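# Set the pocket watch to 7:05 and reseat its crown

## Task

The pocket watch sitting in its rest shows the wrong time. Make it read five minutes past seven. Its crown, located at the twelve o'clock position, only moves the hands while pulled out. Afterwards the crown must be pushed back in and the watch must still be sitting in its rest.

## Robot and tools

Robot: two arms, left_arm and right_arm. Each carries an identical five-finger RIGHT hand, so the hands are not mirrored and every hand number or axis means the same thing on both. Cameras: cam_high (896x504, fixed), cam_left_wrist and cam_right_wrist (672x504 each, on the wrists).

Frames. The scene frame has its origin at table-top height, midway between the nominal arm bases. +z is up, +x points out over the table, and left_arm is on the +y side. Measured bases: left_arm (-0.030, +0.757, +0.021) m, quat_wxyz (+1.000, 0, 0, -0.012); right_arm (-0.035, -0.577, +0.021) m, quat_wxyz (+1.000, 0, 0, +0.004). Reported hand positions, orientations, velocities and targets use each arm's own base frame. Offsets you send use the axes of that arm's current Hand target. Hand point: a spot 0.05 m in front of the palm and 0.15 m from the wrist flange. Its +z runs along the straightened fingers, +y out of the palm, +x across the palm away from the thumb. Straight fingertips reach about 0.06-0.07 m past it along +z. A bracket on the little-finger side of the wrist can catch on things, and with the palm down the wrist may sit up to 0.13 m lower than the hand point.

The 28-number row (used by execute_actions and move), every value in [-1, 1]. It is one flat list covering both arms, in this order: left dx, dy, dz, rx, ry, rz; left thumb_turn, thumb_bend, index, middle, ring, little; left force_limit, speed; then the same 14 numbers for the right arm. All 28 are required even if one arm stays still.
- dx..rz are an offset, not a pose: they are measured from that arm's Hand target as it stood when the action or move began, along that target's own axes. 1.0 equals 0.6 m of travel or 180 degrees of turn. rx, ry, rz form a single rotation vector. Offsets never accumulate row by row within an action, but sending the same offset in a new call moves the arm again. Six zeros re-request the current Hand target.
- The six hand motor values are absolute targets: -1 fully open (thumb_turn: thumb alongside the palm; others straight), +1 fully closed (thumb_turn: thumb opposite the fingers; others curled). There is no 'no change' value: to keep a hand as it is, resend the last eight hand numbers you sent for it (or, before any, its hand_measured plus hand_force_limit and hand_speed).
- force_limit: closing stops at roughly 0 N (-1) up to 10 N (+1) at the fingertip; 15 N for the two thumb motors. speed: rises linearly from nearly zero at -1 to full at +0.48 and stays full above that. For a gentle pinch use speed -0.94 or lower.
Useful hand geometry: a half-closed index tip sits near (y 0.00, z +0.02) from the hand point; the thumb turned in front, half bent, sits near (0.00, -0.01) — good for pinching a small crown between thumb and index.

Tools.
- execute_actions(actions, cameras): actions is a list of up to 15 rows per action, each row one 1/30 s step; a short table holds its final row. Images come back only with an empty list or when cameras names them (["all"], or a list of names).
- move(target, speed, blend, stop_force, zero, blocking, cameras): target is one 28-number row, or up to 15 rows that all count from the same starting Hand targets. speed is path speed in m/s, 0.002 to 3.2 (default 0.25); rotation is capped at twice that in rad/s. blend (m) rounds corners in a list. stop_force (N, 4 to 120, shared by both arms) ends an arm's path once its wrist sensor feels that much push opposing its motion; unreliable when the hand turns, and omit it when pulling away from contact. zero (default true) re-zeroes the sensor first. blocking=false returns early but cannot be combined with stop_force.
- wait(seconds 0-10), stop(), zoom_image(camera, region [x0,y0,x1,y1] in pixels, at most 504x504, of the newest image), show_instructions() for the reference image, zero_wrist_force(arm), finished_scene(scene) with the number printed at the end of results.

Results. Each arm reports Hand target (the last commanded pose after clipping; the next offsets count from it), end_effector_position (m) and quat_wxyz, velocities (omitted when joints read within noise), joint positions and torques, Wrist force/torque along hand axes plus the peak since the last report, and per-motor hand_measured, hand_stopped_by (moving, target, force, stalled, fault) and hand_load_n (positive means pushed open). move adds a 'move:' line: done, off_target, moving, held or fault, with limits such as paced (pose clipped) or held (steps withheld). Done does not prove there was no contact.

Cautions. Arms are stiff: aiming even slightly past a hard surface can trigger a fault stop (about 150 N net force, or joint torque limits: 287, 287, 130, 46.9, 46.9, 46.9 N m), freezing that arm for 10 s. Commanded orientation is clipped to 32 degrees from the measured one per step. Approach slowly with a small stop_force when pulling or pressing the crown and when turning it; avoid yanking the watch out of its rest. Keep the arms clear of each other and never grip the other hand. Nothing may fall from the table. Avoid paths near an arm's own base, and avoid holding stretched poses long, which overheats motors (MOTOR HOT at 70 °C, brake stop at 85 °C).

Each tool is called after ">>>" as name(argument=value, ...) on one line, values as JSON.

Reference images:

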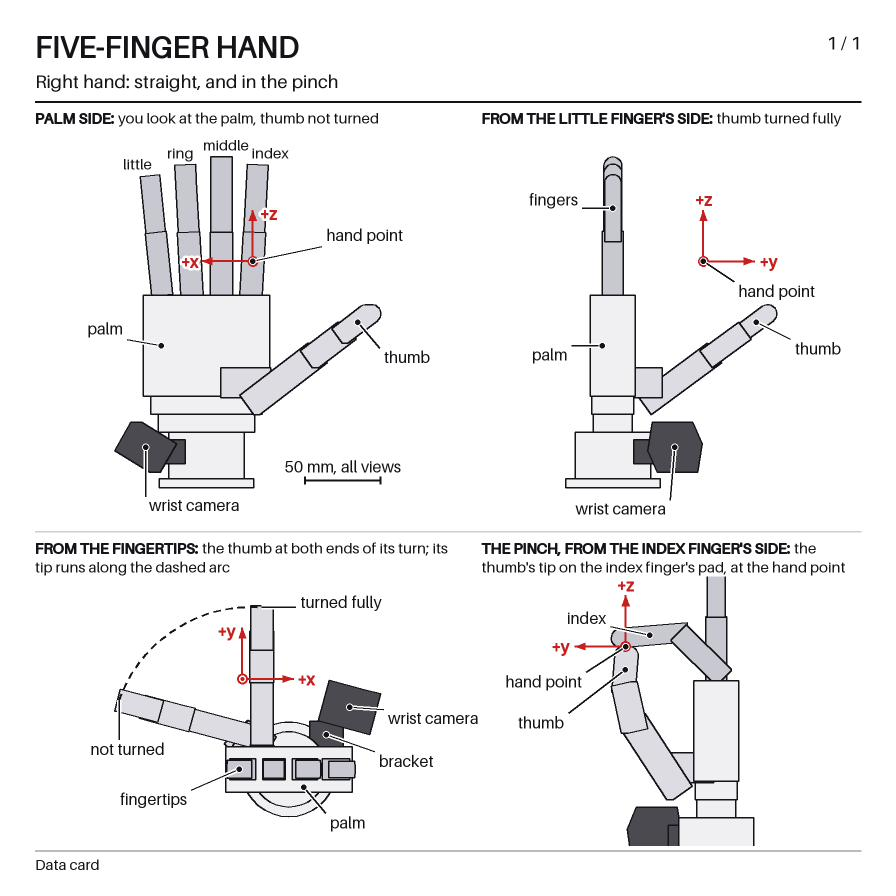

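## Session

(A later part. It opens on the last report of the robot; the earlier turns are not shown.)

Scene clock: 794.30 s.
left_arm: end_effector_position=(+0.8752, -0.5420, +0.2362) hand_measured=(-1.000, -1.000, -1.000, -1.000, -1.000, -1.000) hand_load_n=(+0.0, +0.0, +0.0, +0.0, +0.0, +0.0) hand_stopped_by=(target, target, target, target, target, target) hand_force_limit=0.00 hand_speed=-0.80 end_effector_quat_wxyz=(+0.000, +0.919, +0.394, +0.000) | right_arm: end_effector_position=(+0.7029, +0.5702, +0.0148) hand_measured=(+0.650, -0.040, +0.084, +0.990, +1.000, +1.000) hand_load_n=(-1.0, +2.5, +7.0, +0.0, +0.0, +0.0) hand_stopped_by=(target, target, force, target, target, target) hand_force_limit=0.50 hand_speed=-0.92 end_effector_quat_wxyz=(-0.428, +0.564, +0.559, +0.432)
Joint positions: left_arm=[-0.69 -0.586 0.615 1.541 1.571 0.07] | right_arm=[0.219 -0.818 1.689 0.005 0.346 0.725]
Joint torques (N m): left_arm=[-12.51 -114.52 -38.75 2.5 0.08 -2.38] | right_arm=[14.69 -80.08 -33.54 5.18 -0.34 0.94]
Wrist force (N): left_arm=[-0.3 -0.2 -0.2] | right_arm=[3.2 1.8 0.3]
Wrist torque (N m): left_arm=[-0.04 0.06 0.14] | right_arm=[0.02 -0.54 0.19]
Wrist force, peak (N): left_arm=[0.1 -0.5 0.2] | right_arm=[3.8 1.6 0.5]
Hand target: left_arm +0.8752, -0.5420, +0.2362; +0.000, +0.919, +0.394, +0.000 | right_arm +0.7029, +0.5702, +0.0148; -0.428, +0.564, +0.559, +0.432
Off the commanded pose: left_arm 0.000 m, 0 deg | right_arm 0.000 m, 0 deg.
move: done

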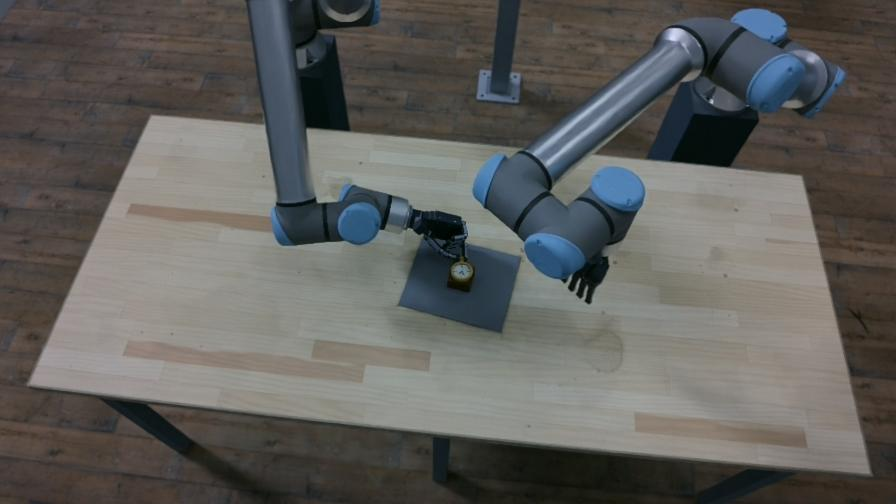

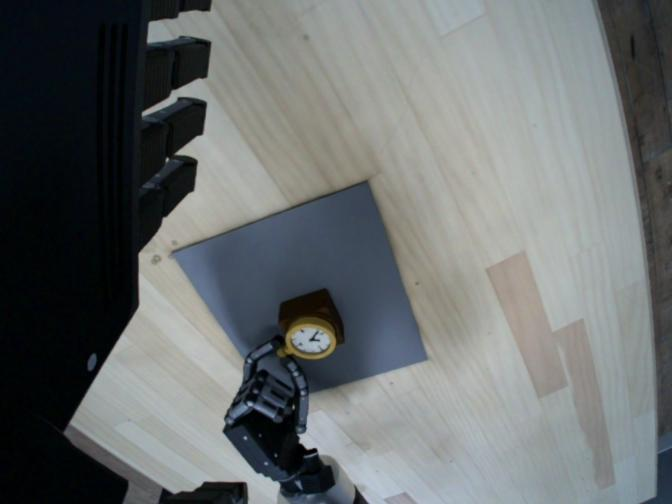

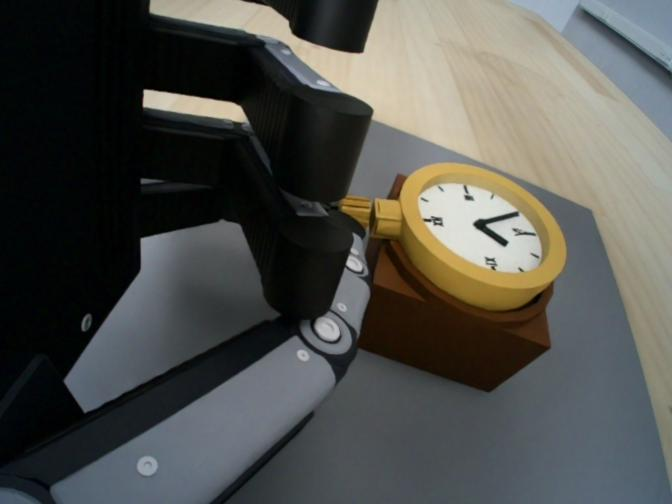

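>>> move(target=[[0,0,0,0,0,0,-1,-1,-1,-1,-1,-1,0,-0.8, 0,-0.005,0,0,0,0,0.65,-0.04,0.5,0.99,1,1,0.5,-0.92]], speed=0.015, stop_force=20, cameras=["cam_left_wrist","cam_right_wrist","cam_high"])

>>> zoom_image(camera="cam_left_wrist", region=[220, 280, 350, 380])

>>> zoom_image(camera="cam_right_wrist", region=[300, 150, 540, 330])

Scene clock: 801.10 s.
left_arm: end_effector_position=(+0.8752, -0.5420, +0.2362) hand_measured=(-1.000, -1.000, -1.000, -1.000, -1.000, -1.000) hand_load_n=(+0.0, +0.0, +0.0, +0.0, +0.0, +0.0) hand_stopped_by=(target, target, target, target, target, target) hand_force_limit=0.00 hand_speed=-0.80 end_effector_quat_wxyz=(+0.000, +0.919, +0.394, +0.000) | right_arm: end_effector_position=(+0.6998, +0.5702, +0.0148) hand_measured=(+0.650, -0.040, +0.084, +0.990, +1.000, +1.000) hand_load_n=(+0.0, +0.5, +0.5, +0.0, +0.0, +0.0) hand_stopped_by=(target, target, force, target, target, target) hand_force_limit=0.50 hand_speed=-0.92 end_effector_quat_wxyz=(-0.428, +0.564, +0.559, +0.432)
Joint positions: left_arm=[-0.69 -0.586 0.615 1.541 1.571 0.07] | right_arm=[0.22 -0.822 1.696 0 0.347 0.727]
Joint torques (N m): left_arm=[-12.27 -113.91 -39.17 2.63 -0.08 -2.23] | right_arm=[11.07 -89.64 -32.6 2.99 -0.18 1.31]
Wrist force (N): left_arm=[-0.1 -0.3 -0.2] | right_arm=[2.2 0.7 0.9]
Wrist torque (N m): left_arm=[-0.06 0.03 0.14] | right_arm=[-0.04 -0.63 0.21]
Wrist force, peak (N): left_arm=[0.2 -0.1 -0.6] | right_arm=[3.7 3.3 0.7]
Hand target: left_arm +0.8752, -0.5420, +0.2362; +0.000, +0.919, +0.394, +0.000 | right_arm +0.6999, +0.5702, +0.0148; -0.428, +0.564, +0.559, +0.432
Off the commanded pose: left_arm 0.000 m, 0 deg | right_arm 0.000 m, 0 deg.
move: done

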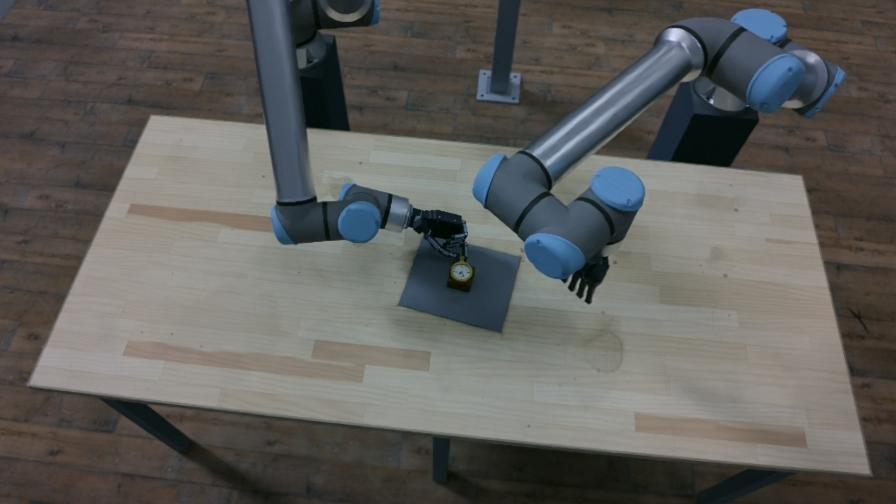

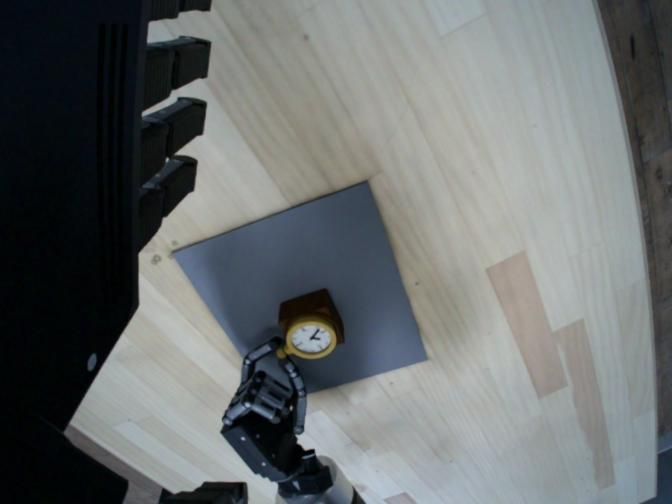

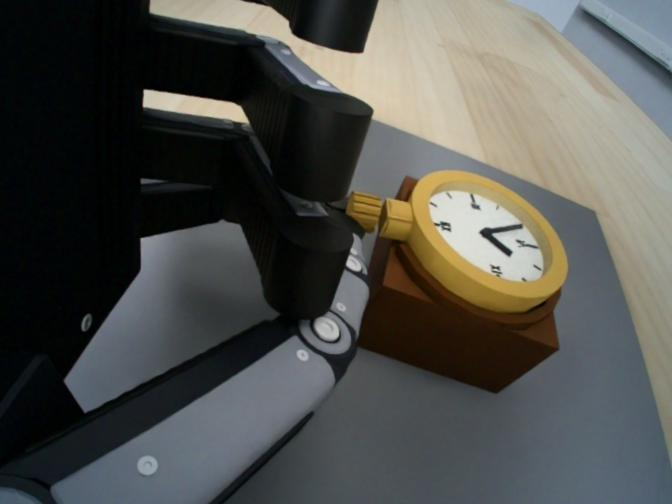

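Scaled by 3.877 from the camera's 672x504 image, which has a finer 960x720 frame.

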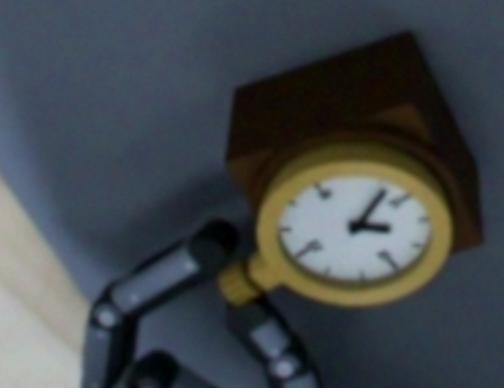

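Scaled by 2.100 from the camera's 672x504 image, which has a finer 960x720 frame.

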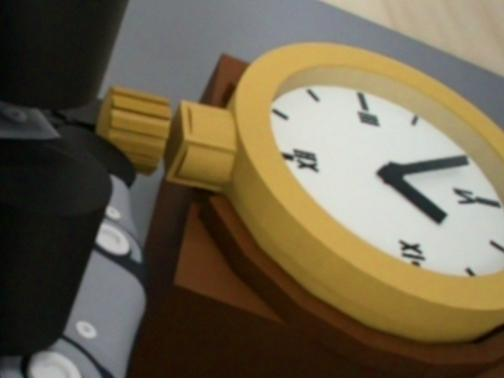

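>>> move(target=[[0,0,0,0,0,0,-1,-1,-1,-1,-1,-1,0,-0.8, 0,0,-0.0025,0,0,0,0.65,-0.04,0.0,0.99,1,1,0.2,-0.7],[0,0,0,0,0,0,-1,-1,-1,-1,-1,-1,0,-0.8, 0.0033,0.007,-0.0025,0,0,0,0.65,-0.04,0.0,0.99,1,1,0.2,-0.7],[0,0,0,0,0,0,-1,-1,-1,-1,-1,-1,0,-0.8, 0.0033,0.007,0,0,0,0,0.65,-0.04,0.5,0.99,1,1,0.45,-0.92]], speed=0.03, cameras=["cam_left_wrist","cam_right_wrist","cam_high"])

>>> zoom_image(camera="cam_left_wrist", region=[220, 280, 350, 380])

>>> zoom_image(camera="cam_right_wrist", region=[300, 150, 540, 330])

>>> zoom_image(camera="cam_high", region=[440, 230, 490, 280])

Scene clock: 813.53 s.
left_arm: end_effector_position=(+0.8752, -0.5420, +0.2362) hand_measured=(-1.000, -1.000, -1.000, -1.000, -1.000, -1.000) hand_load_n=(+0.0, +0.0, +0.0, +0.0, +0.0, +0.0) hand_stopped_by=(target, target, target, target, target, target) hand_force_limit=0.00 hand_speed=-0.80 end_effector_quat_wxyz=(+0.000, +0.919, +0.394, +0.000) | right_arm: end_effector_position=(+0.7041, +0.5707, +0.0167) hand_measured=(+0.650, -0.040, +0.080, +0.990, +1.000, +1.000) hand_load_n=(+0.0, +2.0, +8.0, +0.0, +0.0, +0.0) hand_stopped_by=(target, target, force, target, target, target) hand_force_limit=0.45 hand_speed=-0.92 end_effector_quat_wxyz=(-0.428, +0.564, +0.559, +0.432)
Joint positions: left_arm=[-0.69 -0.586 0.615 1.541 1.571 0.07] | right_arm=[0.219 -0.819 1.686 0.009 0.347 0.725]
Joint torques (N m): left_arm=[-12.93 -114.2 -39.58 2.59 -0.17 -2.34] | right_arm=[4.38 -79.78 -13.71 6.55 -1.3 -2.86]
Wrist force (N): left_arm=[0.0 0.0 -0.2] | right_arm=[1.8 0.5 0.8]
Wrist torque (N m): left_arm=[-0.01 0.00 0.16] | right_arm=[-0.05 -0.63 0.21]
Wrist force, peak (N): left_arm=[-0.1 -0.1 -0.7] | right_arm=[2.5 0.0 1.6]
Hand target: left_arm +0.8752, -0.5420, +0.2362; +0.000, +0.919, +0.394, +0.000 | right_arm +0.7041, +0.5707, +0.0167; -0.428, +0.564, +0.559, +0.432
Off the commanded pose: left_arm 0.000 m, 0 deg | right_arm 0.000 m, 0 deg.
move: done

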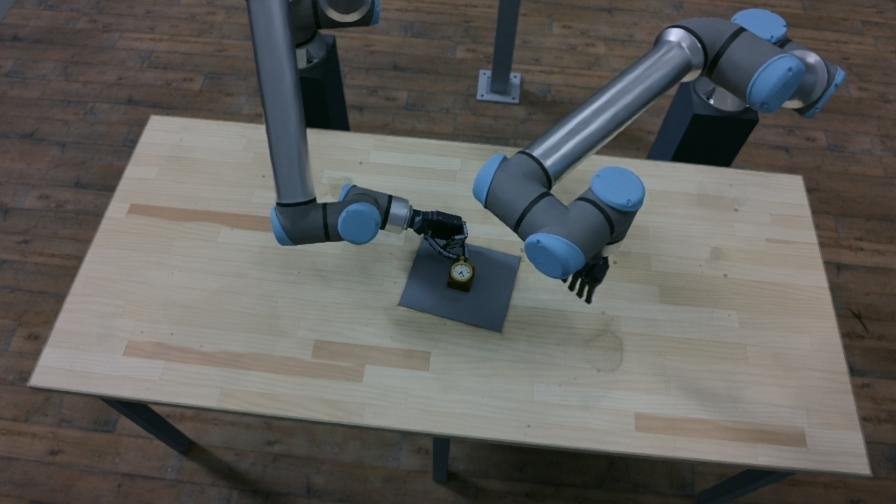

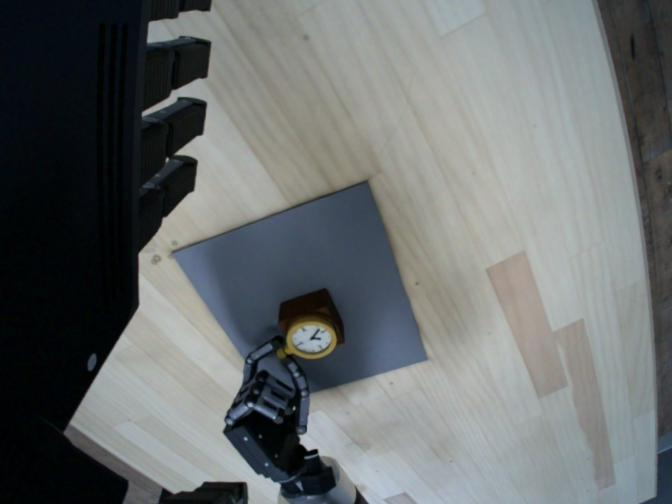

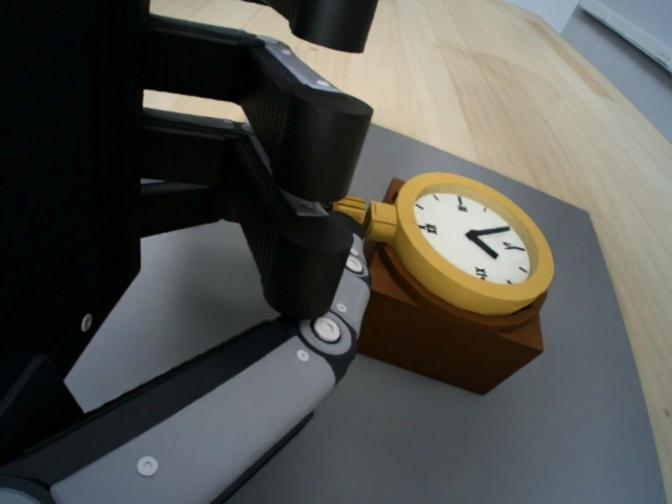

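Scaled by 3.877 from the camera's 672x504 image, which has a finer 960x720 frame.

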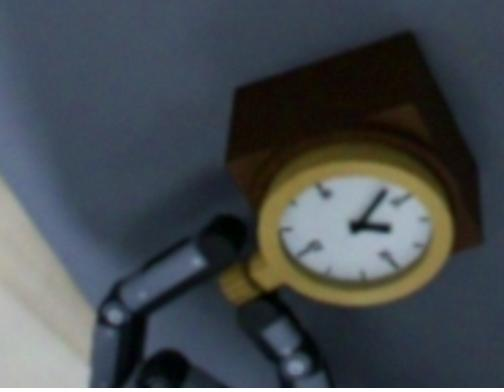

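Scaled by 2.100 from the camera's 672x504 image, which has a finer 960x720 frame.

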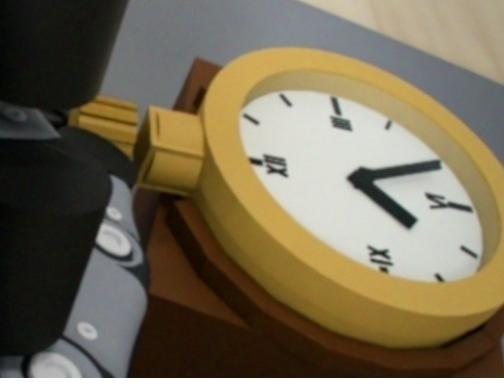

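Scaled by 10.080 from the camera's 896x504 image, which has a finer 1280x720 frame.

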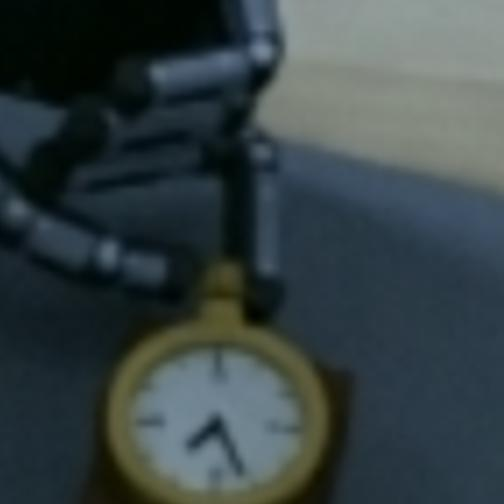

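>>> move(target=[[0,0,0,0,0,0,-1,-1,-1,-1,-1,-1,0,-0.8, 0.0005,0,-0.0001,0,-0.1111,0,0.65,-0.04,0.5,0.99,1,1,0.45,-0.92]], speed=0.08, cameras=["cam_left_wrist","cam_right_wrist"])

>>> zoom_image(camera="cam_left_wrist", region=[220, 280, 350, 380])

>>> zoom_image(camera="cam_right_wrist", region=[330, 150, 570, 330])

Scene clock: 820.10 s.
left_arm: end_effector_position=(+0.8752, -0.5420, +0.2362) hand_measured=(-1.000, -1.000, -1.000, -1.000, -1.000, -1.000) hand_load_n=(+0.0, +0.0, +0.0, +0.0, +0.0, +0.0) hand_stopped_by=(target, target, target, target, target, target) hand_force_limit=0.00 hand_speed=-0.80 end_effector_quat_wxyz=(+0.000, +0.919, +0.394, +0.000) | right_arm: end_effector_position=(+0.7041, +0.5709, +0.0172) hand_measured=(+0.650, -0.040, +0.080, +0.990, +1.000, +1.000) hand_load_n=(-1.5, +0.5, +5.5, +0.0, +0.0, +0.0) hand_stopped_by=(target, target, force, target, target, target) hand_force_limit=0.45 hand_speed=-0.92 end_effector_quat_wxyz=(-0.324, +0.630, +0.625, +0.327)
Joint positions: left_arm=[-0.69 -0.586 0.615 1.541 1.571 0.07] | right_arm=[0.286 -0.829 1.581 0.427 0.672 0.485]
Joint torques (N m): left_arm=[-12.65 -112.09 -39.55 2.75 -0.06 -2.32] | right_arm=[-10.59 -82.68 -14.72 0.15 -3.28 1.99]
Wrist force (N): left_arm=[0.1 0.0 0.0] | right_arm=[3.0 0.3 -1.0]
Wrist torque (N m): left_arm=[-0.03 -0.01 0.17] | right_arm=[-0.04 -0.41 0.48]
Wrist force, peak (N): left_arm=[0.1 -0.5 -0.3] | right_arm=[4.5 -0.8 -1.4]
Hand target: left_arm +0.8752, -0.5420, +0.2362; +0.000, +0.919, +0.394, +0.000 | right_arm +0.7041, +0.5707, +0.0170; -0.324, +0.630, +0.625, +0.327
Off the commanded pose: left_arm 0.000 m, 0 deg | right_arm 0.000 m, 0 deg.
move: done
Images, in order (width x height): cam_left_wrist 672x504, cam_right_wrist 672x504.

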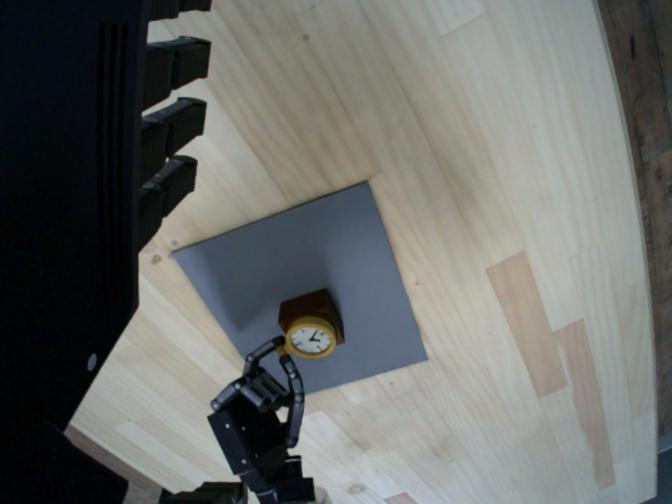

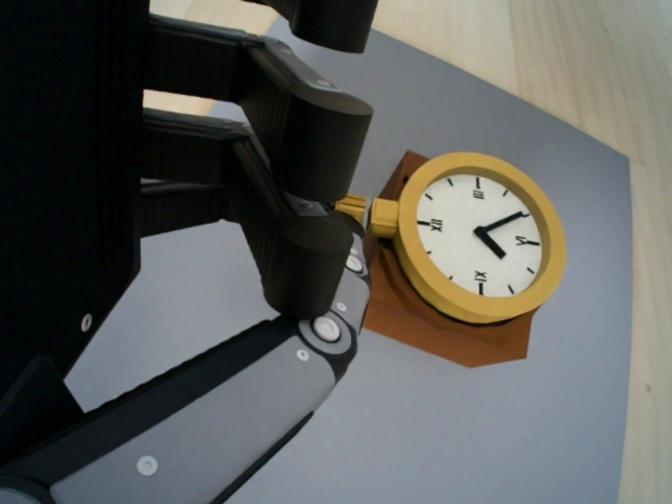

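Scaled by 3.877 from the camera's 672x504 image, which has a finer 960x720 frame.

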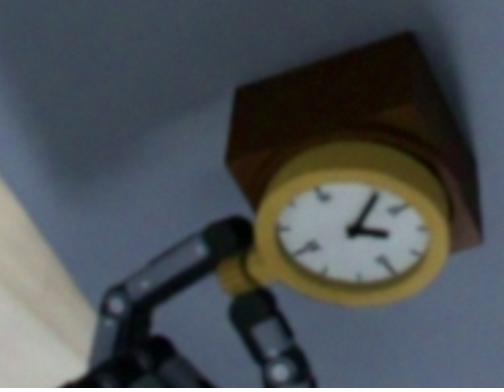

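Scaled by 2.100 from the camera's 672x504 image, which has a finer 960x720 frame.

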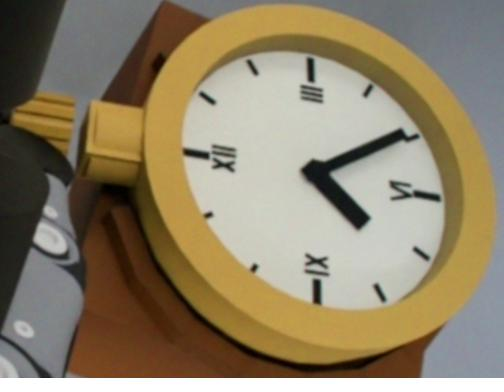

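>>> move(target=[[0,0,0,0,0,0,-1,-1,-1,-1,-1,-1,0,-0.8, 0.0005,0,-0.0001,0,-0.1111,0,0.65,-0.04,0.5,0.99,1,1,0.45,-0.92],[0,0,0,0,0,0,-1,-1,-1,-1,-1,-1,0,-0.8, 0.001,0,-0.0002,0,-0.2222,0,0.65,-0.04,0.5,0.99,1,1,0.45,-0.92]], speed=0.1, cameras=["cam_left_wrist","cam_right_wrist"])

>>> zoom_image(camera="cam_left_wrist", region=[220, 280, 350, 380])

>>> zoom_image(camera="cam_right_wrist", region=[350, 150, 590, 330])

Scene clock: 830.13 s.
left_arm: end_effector_position=(+0.8752, -0.5420, +0.2362) hand_measured=(-1.000, -1.000, -1.000, -1.000, -1.000, -1.000) hand_load_n=(+0.0, +0.0, +0.0, +0.0, +0.0, +0.0) hand_stopped_by=(target, target, target, target, target, target) hand_force_limit=0.00 hand_speed=-0.80 end_effector_quat_wxyz=(+0.000, +0.919, +0.394, +0.000) | right_arm: end_effector_position=(+0.7040, +0.5711, +0.0175) hand_measured=(+0.650, -0.040, +0.080, +0.990, +1.000, +1.000) hand_load_n=(+0.0, -1.0, +0.0, +0.0, +0.0, +0.0) hand_stopped_by=(target, target, force, target, target, target) hand_force_limit=0.45 hand_speed=-0.92 end_effector_quat_wxyz=(-0.091, +0.704, +0.698, +0.092) end_effector_velocity=(+0.000, +0.002, +0.001) end_effector_angular_velocity=(+0.007, -0.001, +0.003)
Joint positions: left_arm=[-0.69 -0.586 0.615 1.541 1.571 0.07] | right_arm=[0.482 -0.748 1.299 0.895 1.342 0.504]
Joint velocities: left_arm=[within noise] | right_arm=[0 -0.002 0.002 -0.004 -0.006 -0.002]
Joint torques (N m): left_arm=[-12.95 -111.1 -40.36 3 -0.22 -2.19] | right_arm=[-13.89 -107.02 -18.71 0.23 -2.83 -2.1]
Wrist force (N): left_arm=[-0.1 -0.2 -0.2] | right_arm=[0.4 -0.8 -2.3]
Wrist torque (N m): left_arm=[-0.04 0.02 0.15] | right_arm=[0.06 -0.16 0.02]
Wrist force, peak (N): left_arm=[-0.1 -0.6 -0.4] | right_arm=[3.3 -1.1 -3.1]
Hand target: left_arm +0.8752, -0.5420, +0.2362; +0.000, +0.919, +0.394, +0.000 | right_arm +0.7041, +0.5710, +0.0176; -0.091, +0.704, +0.698, +0.092
Off the commanded pose: left_arm 0.000 m, 0 deg | right_arm 0.000 m, 0 deg.
move: done
Images, in order (width x height): cam_left_wrist 672x504, cam_right_wrist 672x504.

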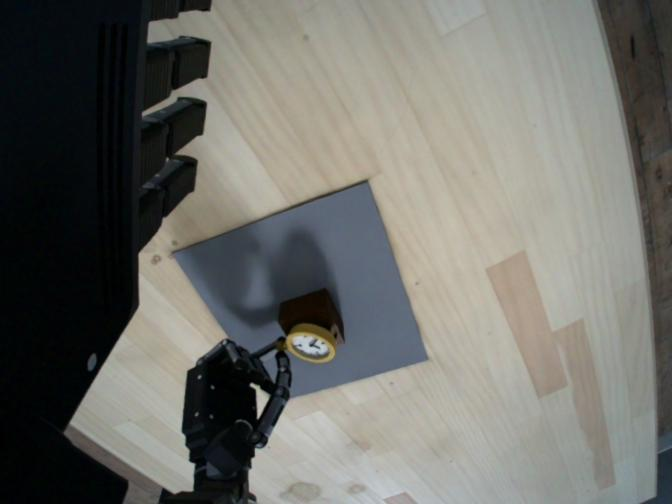

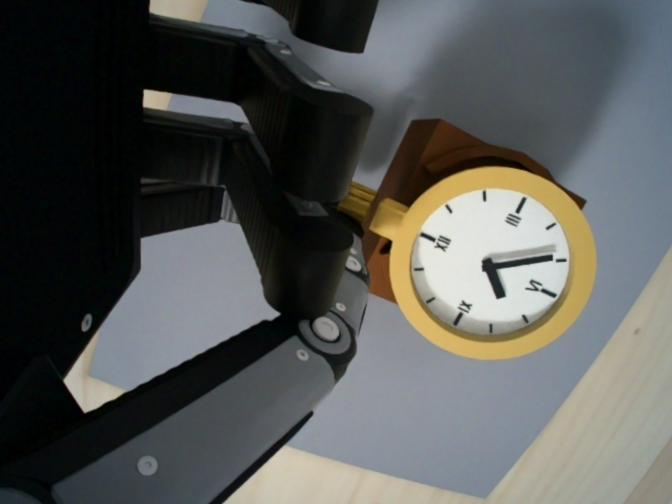

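Scaled by 3.877 from the camera's 672x504 image, which has a finer 960x720 frame.

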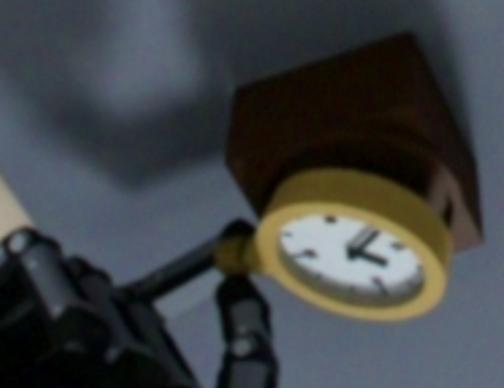

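Scaled by 2.100 from the camera's 672x504 image, which has a finer 960x720 frame.

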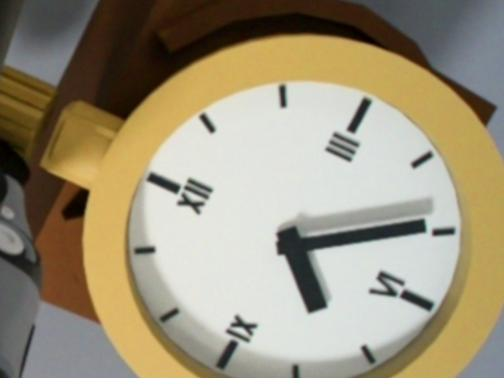

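>>> execute_actions(actions=[], cameras=["all"])

>>> zoom_image(camera="cam_left_wrist", region=[220, 280, 350, 380])

Scene clock: 855.07 s.
left_arm: end_effector_position=(+0.8752, -0.5420, +0.2362) hand_measured=(-1.000, -1.000, -1.000, -1.000, -1.000, -1.000) hand_load_n=(+0.0, +0.0, +0.0, +0.0, +0.0, +0.0) hand_stopped_by=(target, target, target, target, target, target) hand_force_limit=0.00 hand_speed=-0.80 end_effector_quat_wxyz=(+0.000, +0.919, +0.394, +0.000) | right_arm: end_effector_position=(+0.7041, +0.5710, +0.0176) hand_measured=(+0.650, -0.040, +0.080, +0.990, +1.000, +1.000) hand_load_n=(+0.0, -1.0, +0.0, +0.0, +0.0, +0.0) hand_stopped_by=(target, target, force, target, target, target) hand_force_limit=0.45 hand_speed=-0.92 end_effector_quat_wxyz=(-0.091, +0.704, +0.698, +0.092)
Joint positions: left_arm=[-0.69 -0.586 0.615 1.541 1.571 0.07] | right_arm=[0.481 -0.749 1.299 0.895 1.342 0.504]
Joint velocities: within noise
Joint torques (N m): left_arm=[-12.78 -111.14 -40.59 3.03 -0.27 -2.21] | right_arm=[-11.7 -111.12 -19.8 -0.13 0.39 -2.62]
Wrist force (N): left_arm=[-0.1 0.2 -0.1] | right_arm=[0.9 -1.0 -1.9]
Wrist torque (N m): left_arm=[0.01 0.01 0.16] | right_arm=[0.04 -0.18 0.07]
Wrist force, peak (N): left_arm=[0.1 0.6 -0.2] | right_arm=[0.8 -1.2 -2.9]
Hand target: left_arm +0.8752, -0.5420, +0.2362; +0.000, +0.919, +0.394, +0.000 | right_arm +0.7041, +0.5710, +0.0176; -0.091, +0.704, +0.698, +0.092
Off the commanded pose: left_arm 0.000 m, 0 deg | right_arm 0.000 m, 0 deg.

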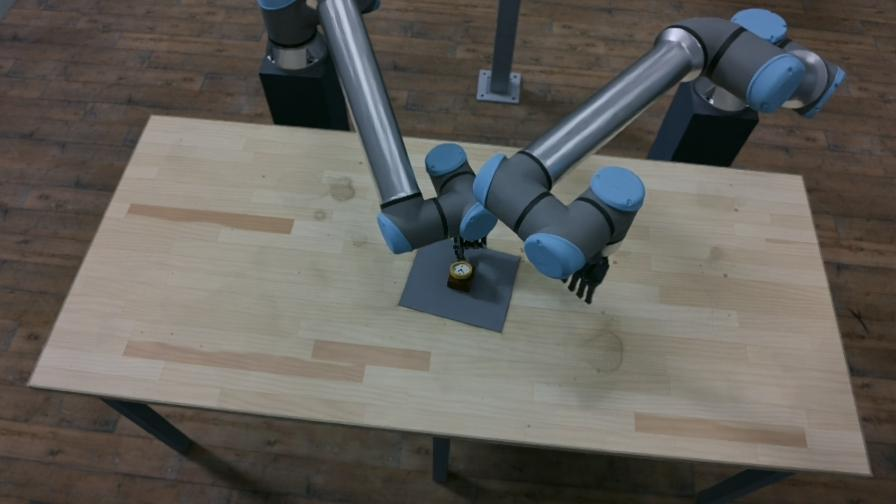

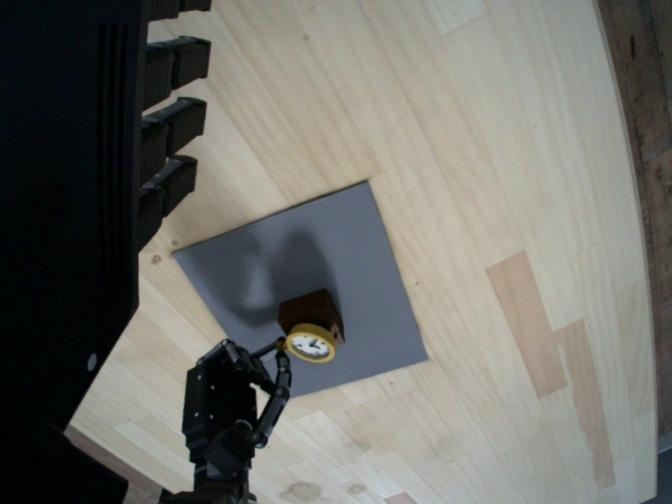

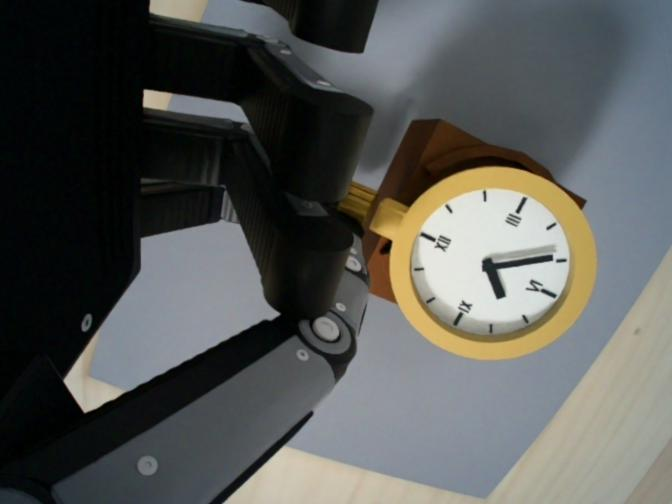

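Scaled by 3.877 from the camera's 672x504 image, which has a finer 960x720 frame.

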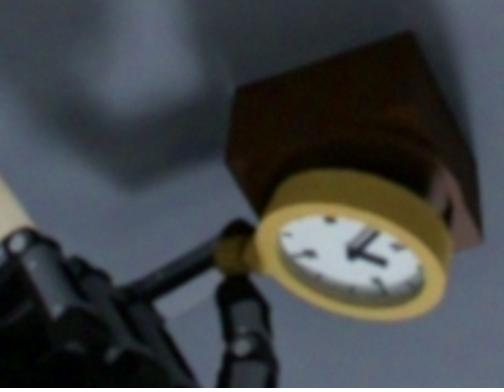

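>>> zoom_image(camera="cam_right_wrist", region=[320, 90, 620, 390])

>>> zoom_image(camera="cam_high", region=[410, 220, 510, 310])

Scaled by 1.680 from the camera's 672x504 image, which has a finer 960x720 frame.

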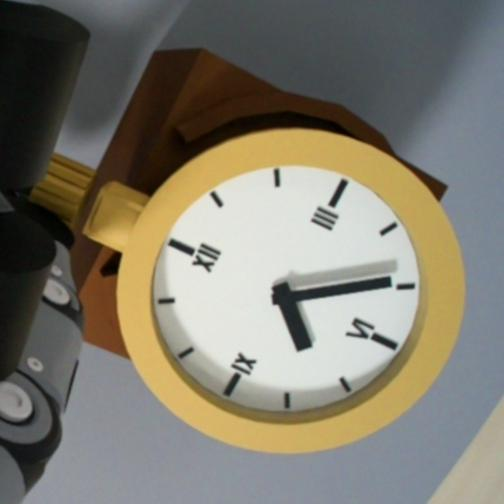

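Scaled by 5.040 from the camera's 896x504 image, which has a finer 1280x720 frame.

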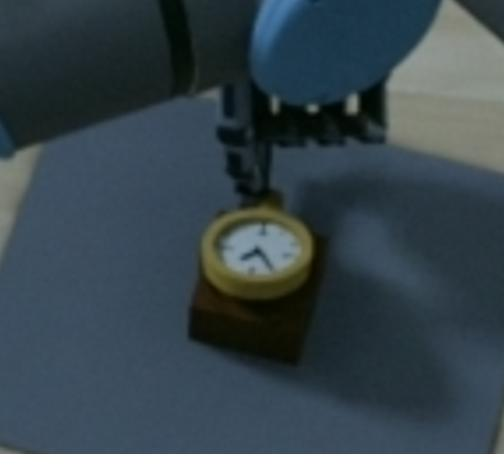

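>>> move(target=[0,0,0,0,0,0,-1,-1,-1,-1,-1,-1,0,-0.8, 0,0,0,0,0,0,0.65,-0.04,-0.1,0.99,1,1,0.45,-0.92], cameras=["all"])

>>> zoom_image(camera="cam_left_wrist", region=[220, 280, 350, 380])

>>> zoom_image(camera="cam_high", region=[410, 220, 510, 310])

Scene clock: 879.53 s.
left_arm: end_effector_position=(+0.8752, -0.5420, +0.2362) hand_measured=(-1.000, -1.000, -1.000, -1.000, -1.000, -1.000) hand_load_n=(+0.0, -0.5, +0.0, +0.5, +0.0, +0.0) hand_stopped_by=(target, target, target, target, target, target) hand_force_limit=0.00 hand_speed=-0.80 end_effector_quat_wxyz=(+0.000, +0.919, +0.394, +0.000) | right_arm: end_effector_position=(+0.7041, +0.5710, +0.0176) hand_measured=(+0.650, -0.040, -0.100, +0.990, +1.000, +1.000) hand_load_n=(-0.5, -1.0, +0.0, +0.0, +0.0, +0.0) hand_stopped_by=(target, target, target, target, target, target) hand_force_limit=0.45 hand_speed=-0.92 end_effector_quat_wxyz=(-0.091, +0.704, +0.698, +0.092)
Joint positions: left_arm=[-0.69 -0.586 0.615 1.541 1.571 0.07] | right_arm=[0.481 -0.749 1.299 0.895 1.342 0.504]
Joint torques (N m): left_arm=[-12.08 -110.31 -40.89 3.1 -0.13 -2.22] | right_arm=[-15.07 -107.24 -19.67 -0.4 0.18 -2.86]
Wrist force (N): left_arm=[0.4 0.0 0.0] | right_arm=[1.0 -1.3 -1.8]
Wrist torque (N m): left_arm=[-0.02 -0.06 0.19] | right_arm=[-0.02 -0.20 0.06]
Wrist force, peak (N): left_arm=[0.6 0.3 -0.2] | right_arm=[0.9 -1.3 -2.7]
Hand target: left_arm +0.8752, -0.5420, +0.2362; +0.000, +0.919, +0.394, +0.000 | right_arm +0.7041, +0.5710, +0.0176; -0.091, +0.704, +0.698, +0.092
Off the commanded pose: left_arm 0.000 m, 0 deg | right_arm 0.000 m, 0 deg.
move: done

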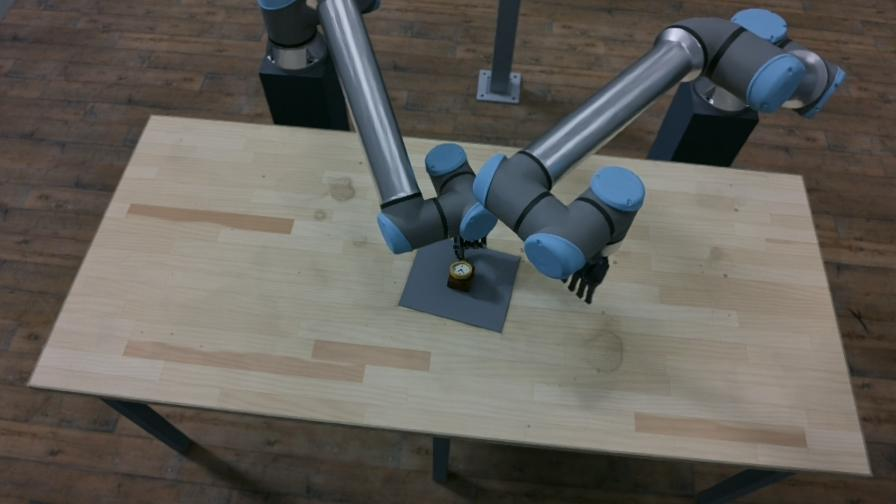

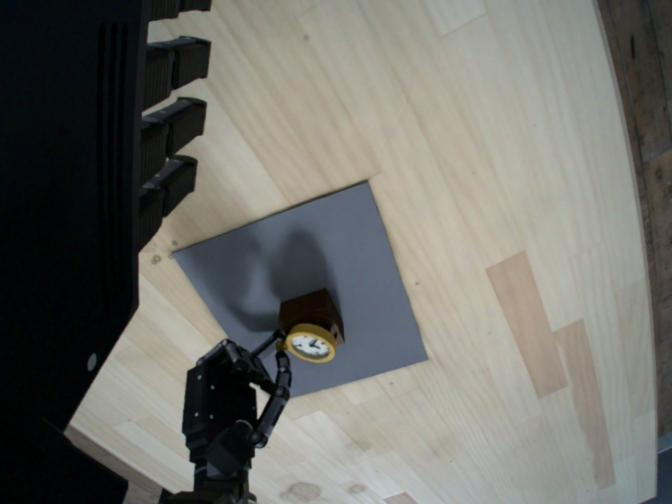

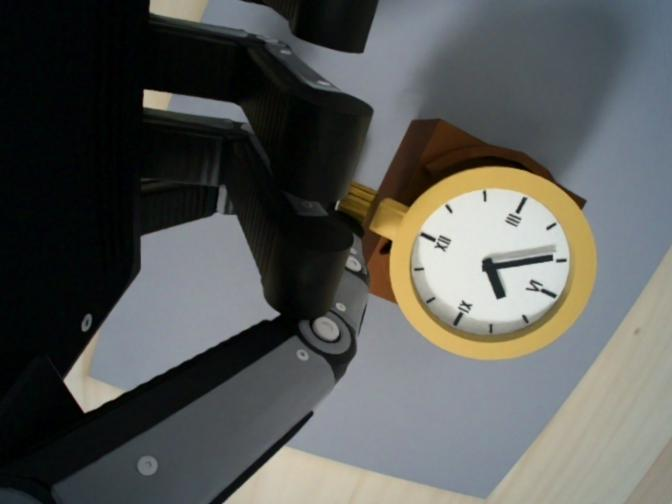

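Scaled by 3.877 from the camera's 672x504 image, which has a finer 960x720 frame.

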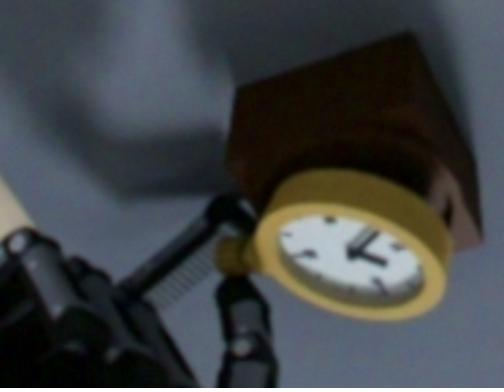

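Scaled by 5.040 from the camera's 896x504 image, which has a finer 1280x720 frame.

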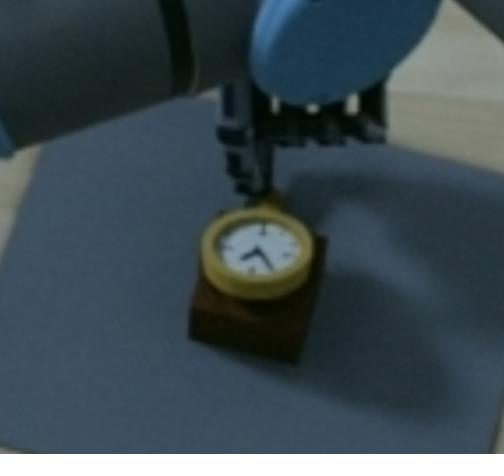

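>>> move(target=[0,0,0,0,0,0,-1,-1,-1,-1,-1,-1,0,-0.8, 0,0,-0.01,0,0,0,0.65,-0.04,-0.1,0.99,1,1,0.45,-0.92], speed=0.015, cameras=["all"])

>>> zoom_image(camera="cam_left_wrist", region=[220, 280, 350, 380])

>>> zoom_image(camera="cam_high", region=[410, 220, 510, 310])

Scene clock: 886.83 s.
left_arm: end_effector_position=(+0.8752, -0.5420, +0.2362) hand_measured=(-1.000, -1.000, -1.000, -1.000, -1.000, -1.000) hand_load_n=(+0.0, +0.0, +0.0, +0.0, +0.0, +0.0) hand_stopped_by=(target, target, target, target, target, target) hand_force_limit=0.00 hand_speed=-0.80 end_effector_quat_wxyz=(+0.000, +0.919, +0.394, +0.000) | right_arm: end_effector_position=(+0.7041, +0.5694, +0.0235) hand_measured=(+0.650, -0.040, -0.100, +0.990, +1.000, +1.000) hand_load_n=(+0.0, +0.0, +0.0, +0.0, +0.0, +0.0) hand_stopped_by=(target, target, target, target, target, target) hand_force_limit=0.45 hand_speed=-0.92 end_effector_quat_wxyz=(-0.091, +0.704, +0.698, +0.092)
Joint positions: left_arm=[-0.69 -0.586 0.615 1.541 1.571 0.07] | right_arm=[0.48 -0.755 1.3 0.902 1.342 0.502]
Joint torques (N m): left_arm=[-13.22 -109.76 -41.53 3.14 -0.14 -2.19] | right_arm=[-9.44 -92.93 -20.41 5.59 -2.77 -2.09]
Wrist force (N): left_arm=[0.5 -0.3 -0.5] | right_arm=[0.9 0.2 0.1]
Wrist torque (N m): left_arm=[-0.05 -0.06 0.19] | right_arm=[0.04 -0.21 0.39]
Wrist force, peak (N): left_arm=[0.5 -0.3 -0.5] | right_arm=[1.1 -1.5 -2.4]
Hand target: left_arm +0.8752, -0.5420, +0.2362; +0.000, +0.919, +0.394, +0.000 | right_arm +0.7041, +0.5694, +0.0234; -0.091, +0.704, +0.698, +0.092
Off the commanded pose: left_arm 0.000 m, 0 deg | right_arm 0.000 m, 0 deg.
move: done

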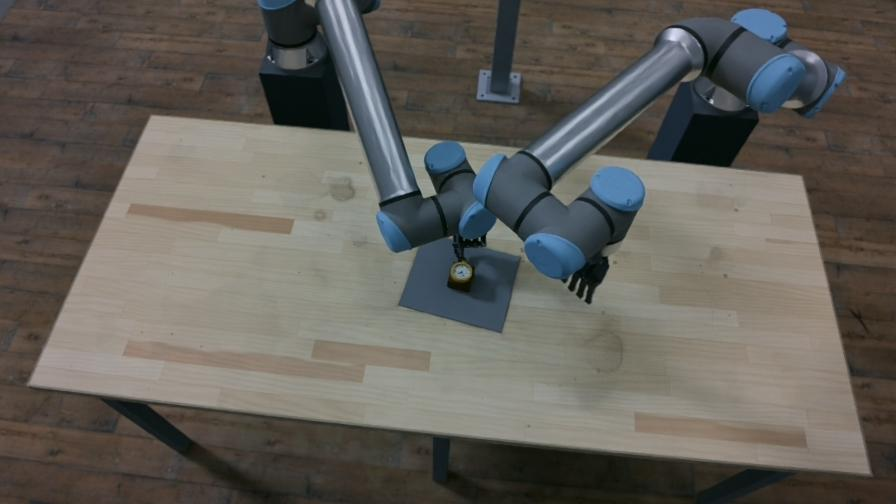

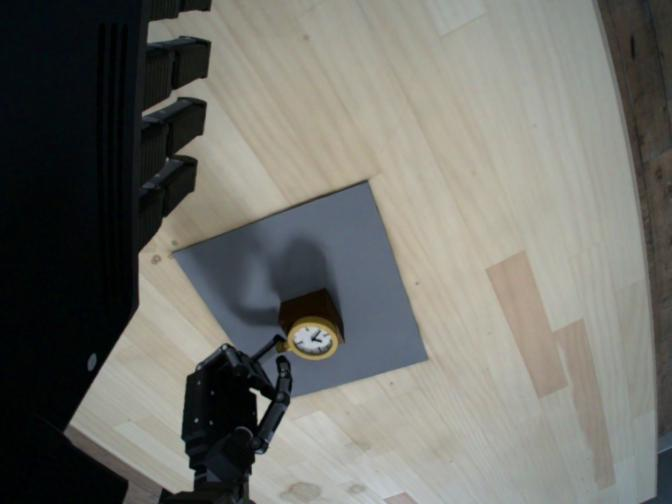

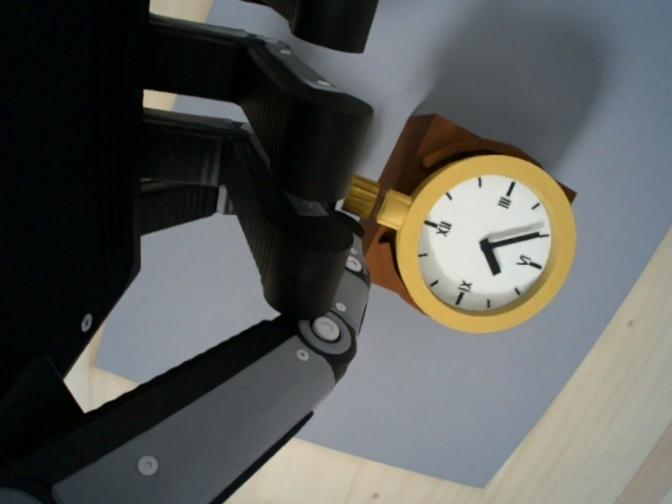

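Scaled by 3.877 from the camera's 672x504 image, which has a finer 960x720 frame.

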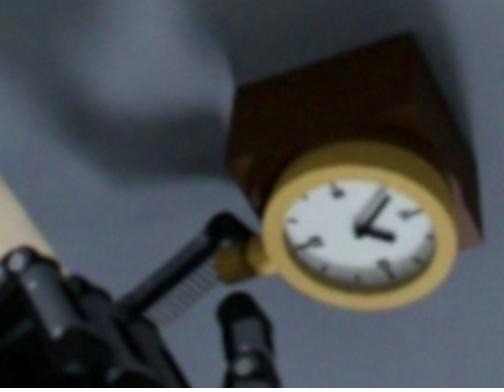

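Scaled by 5.040 from the camera's 896x504 image, which has a finer 1280x720 frame.

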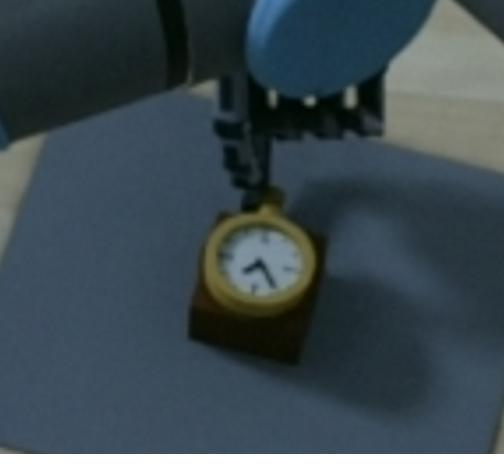

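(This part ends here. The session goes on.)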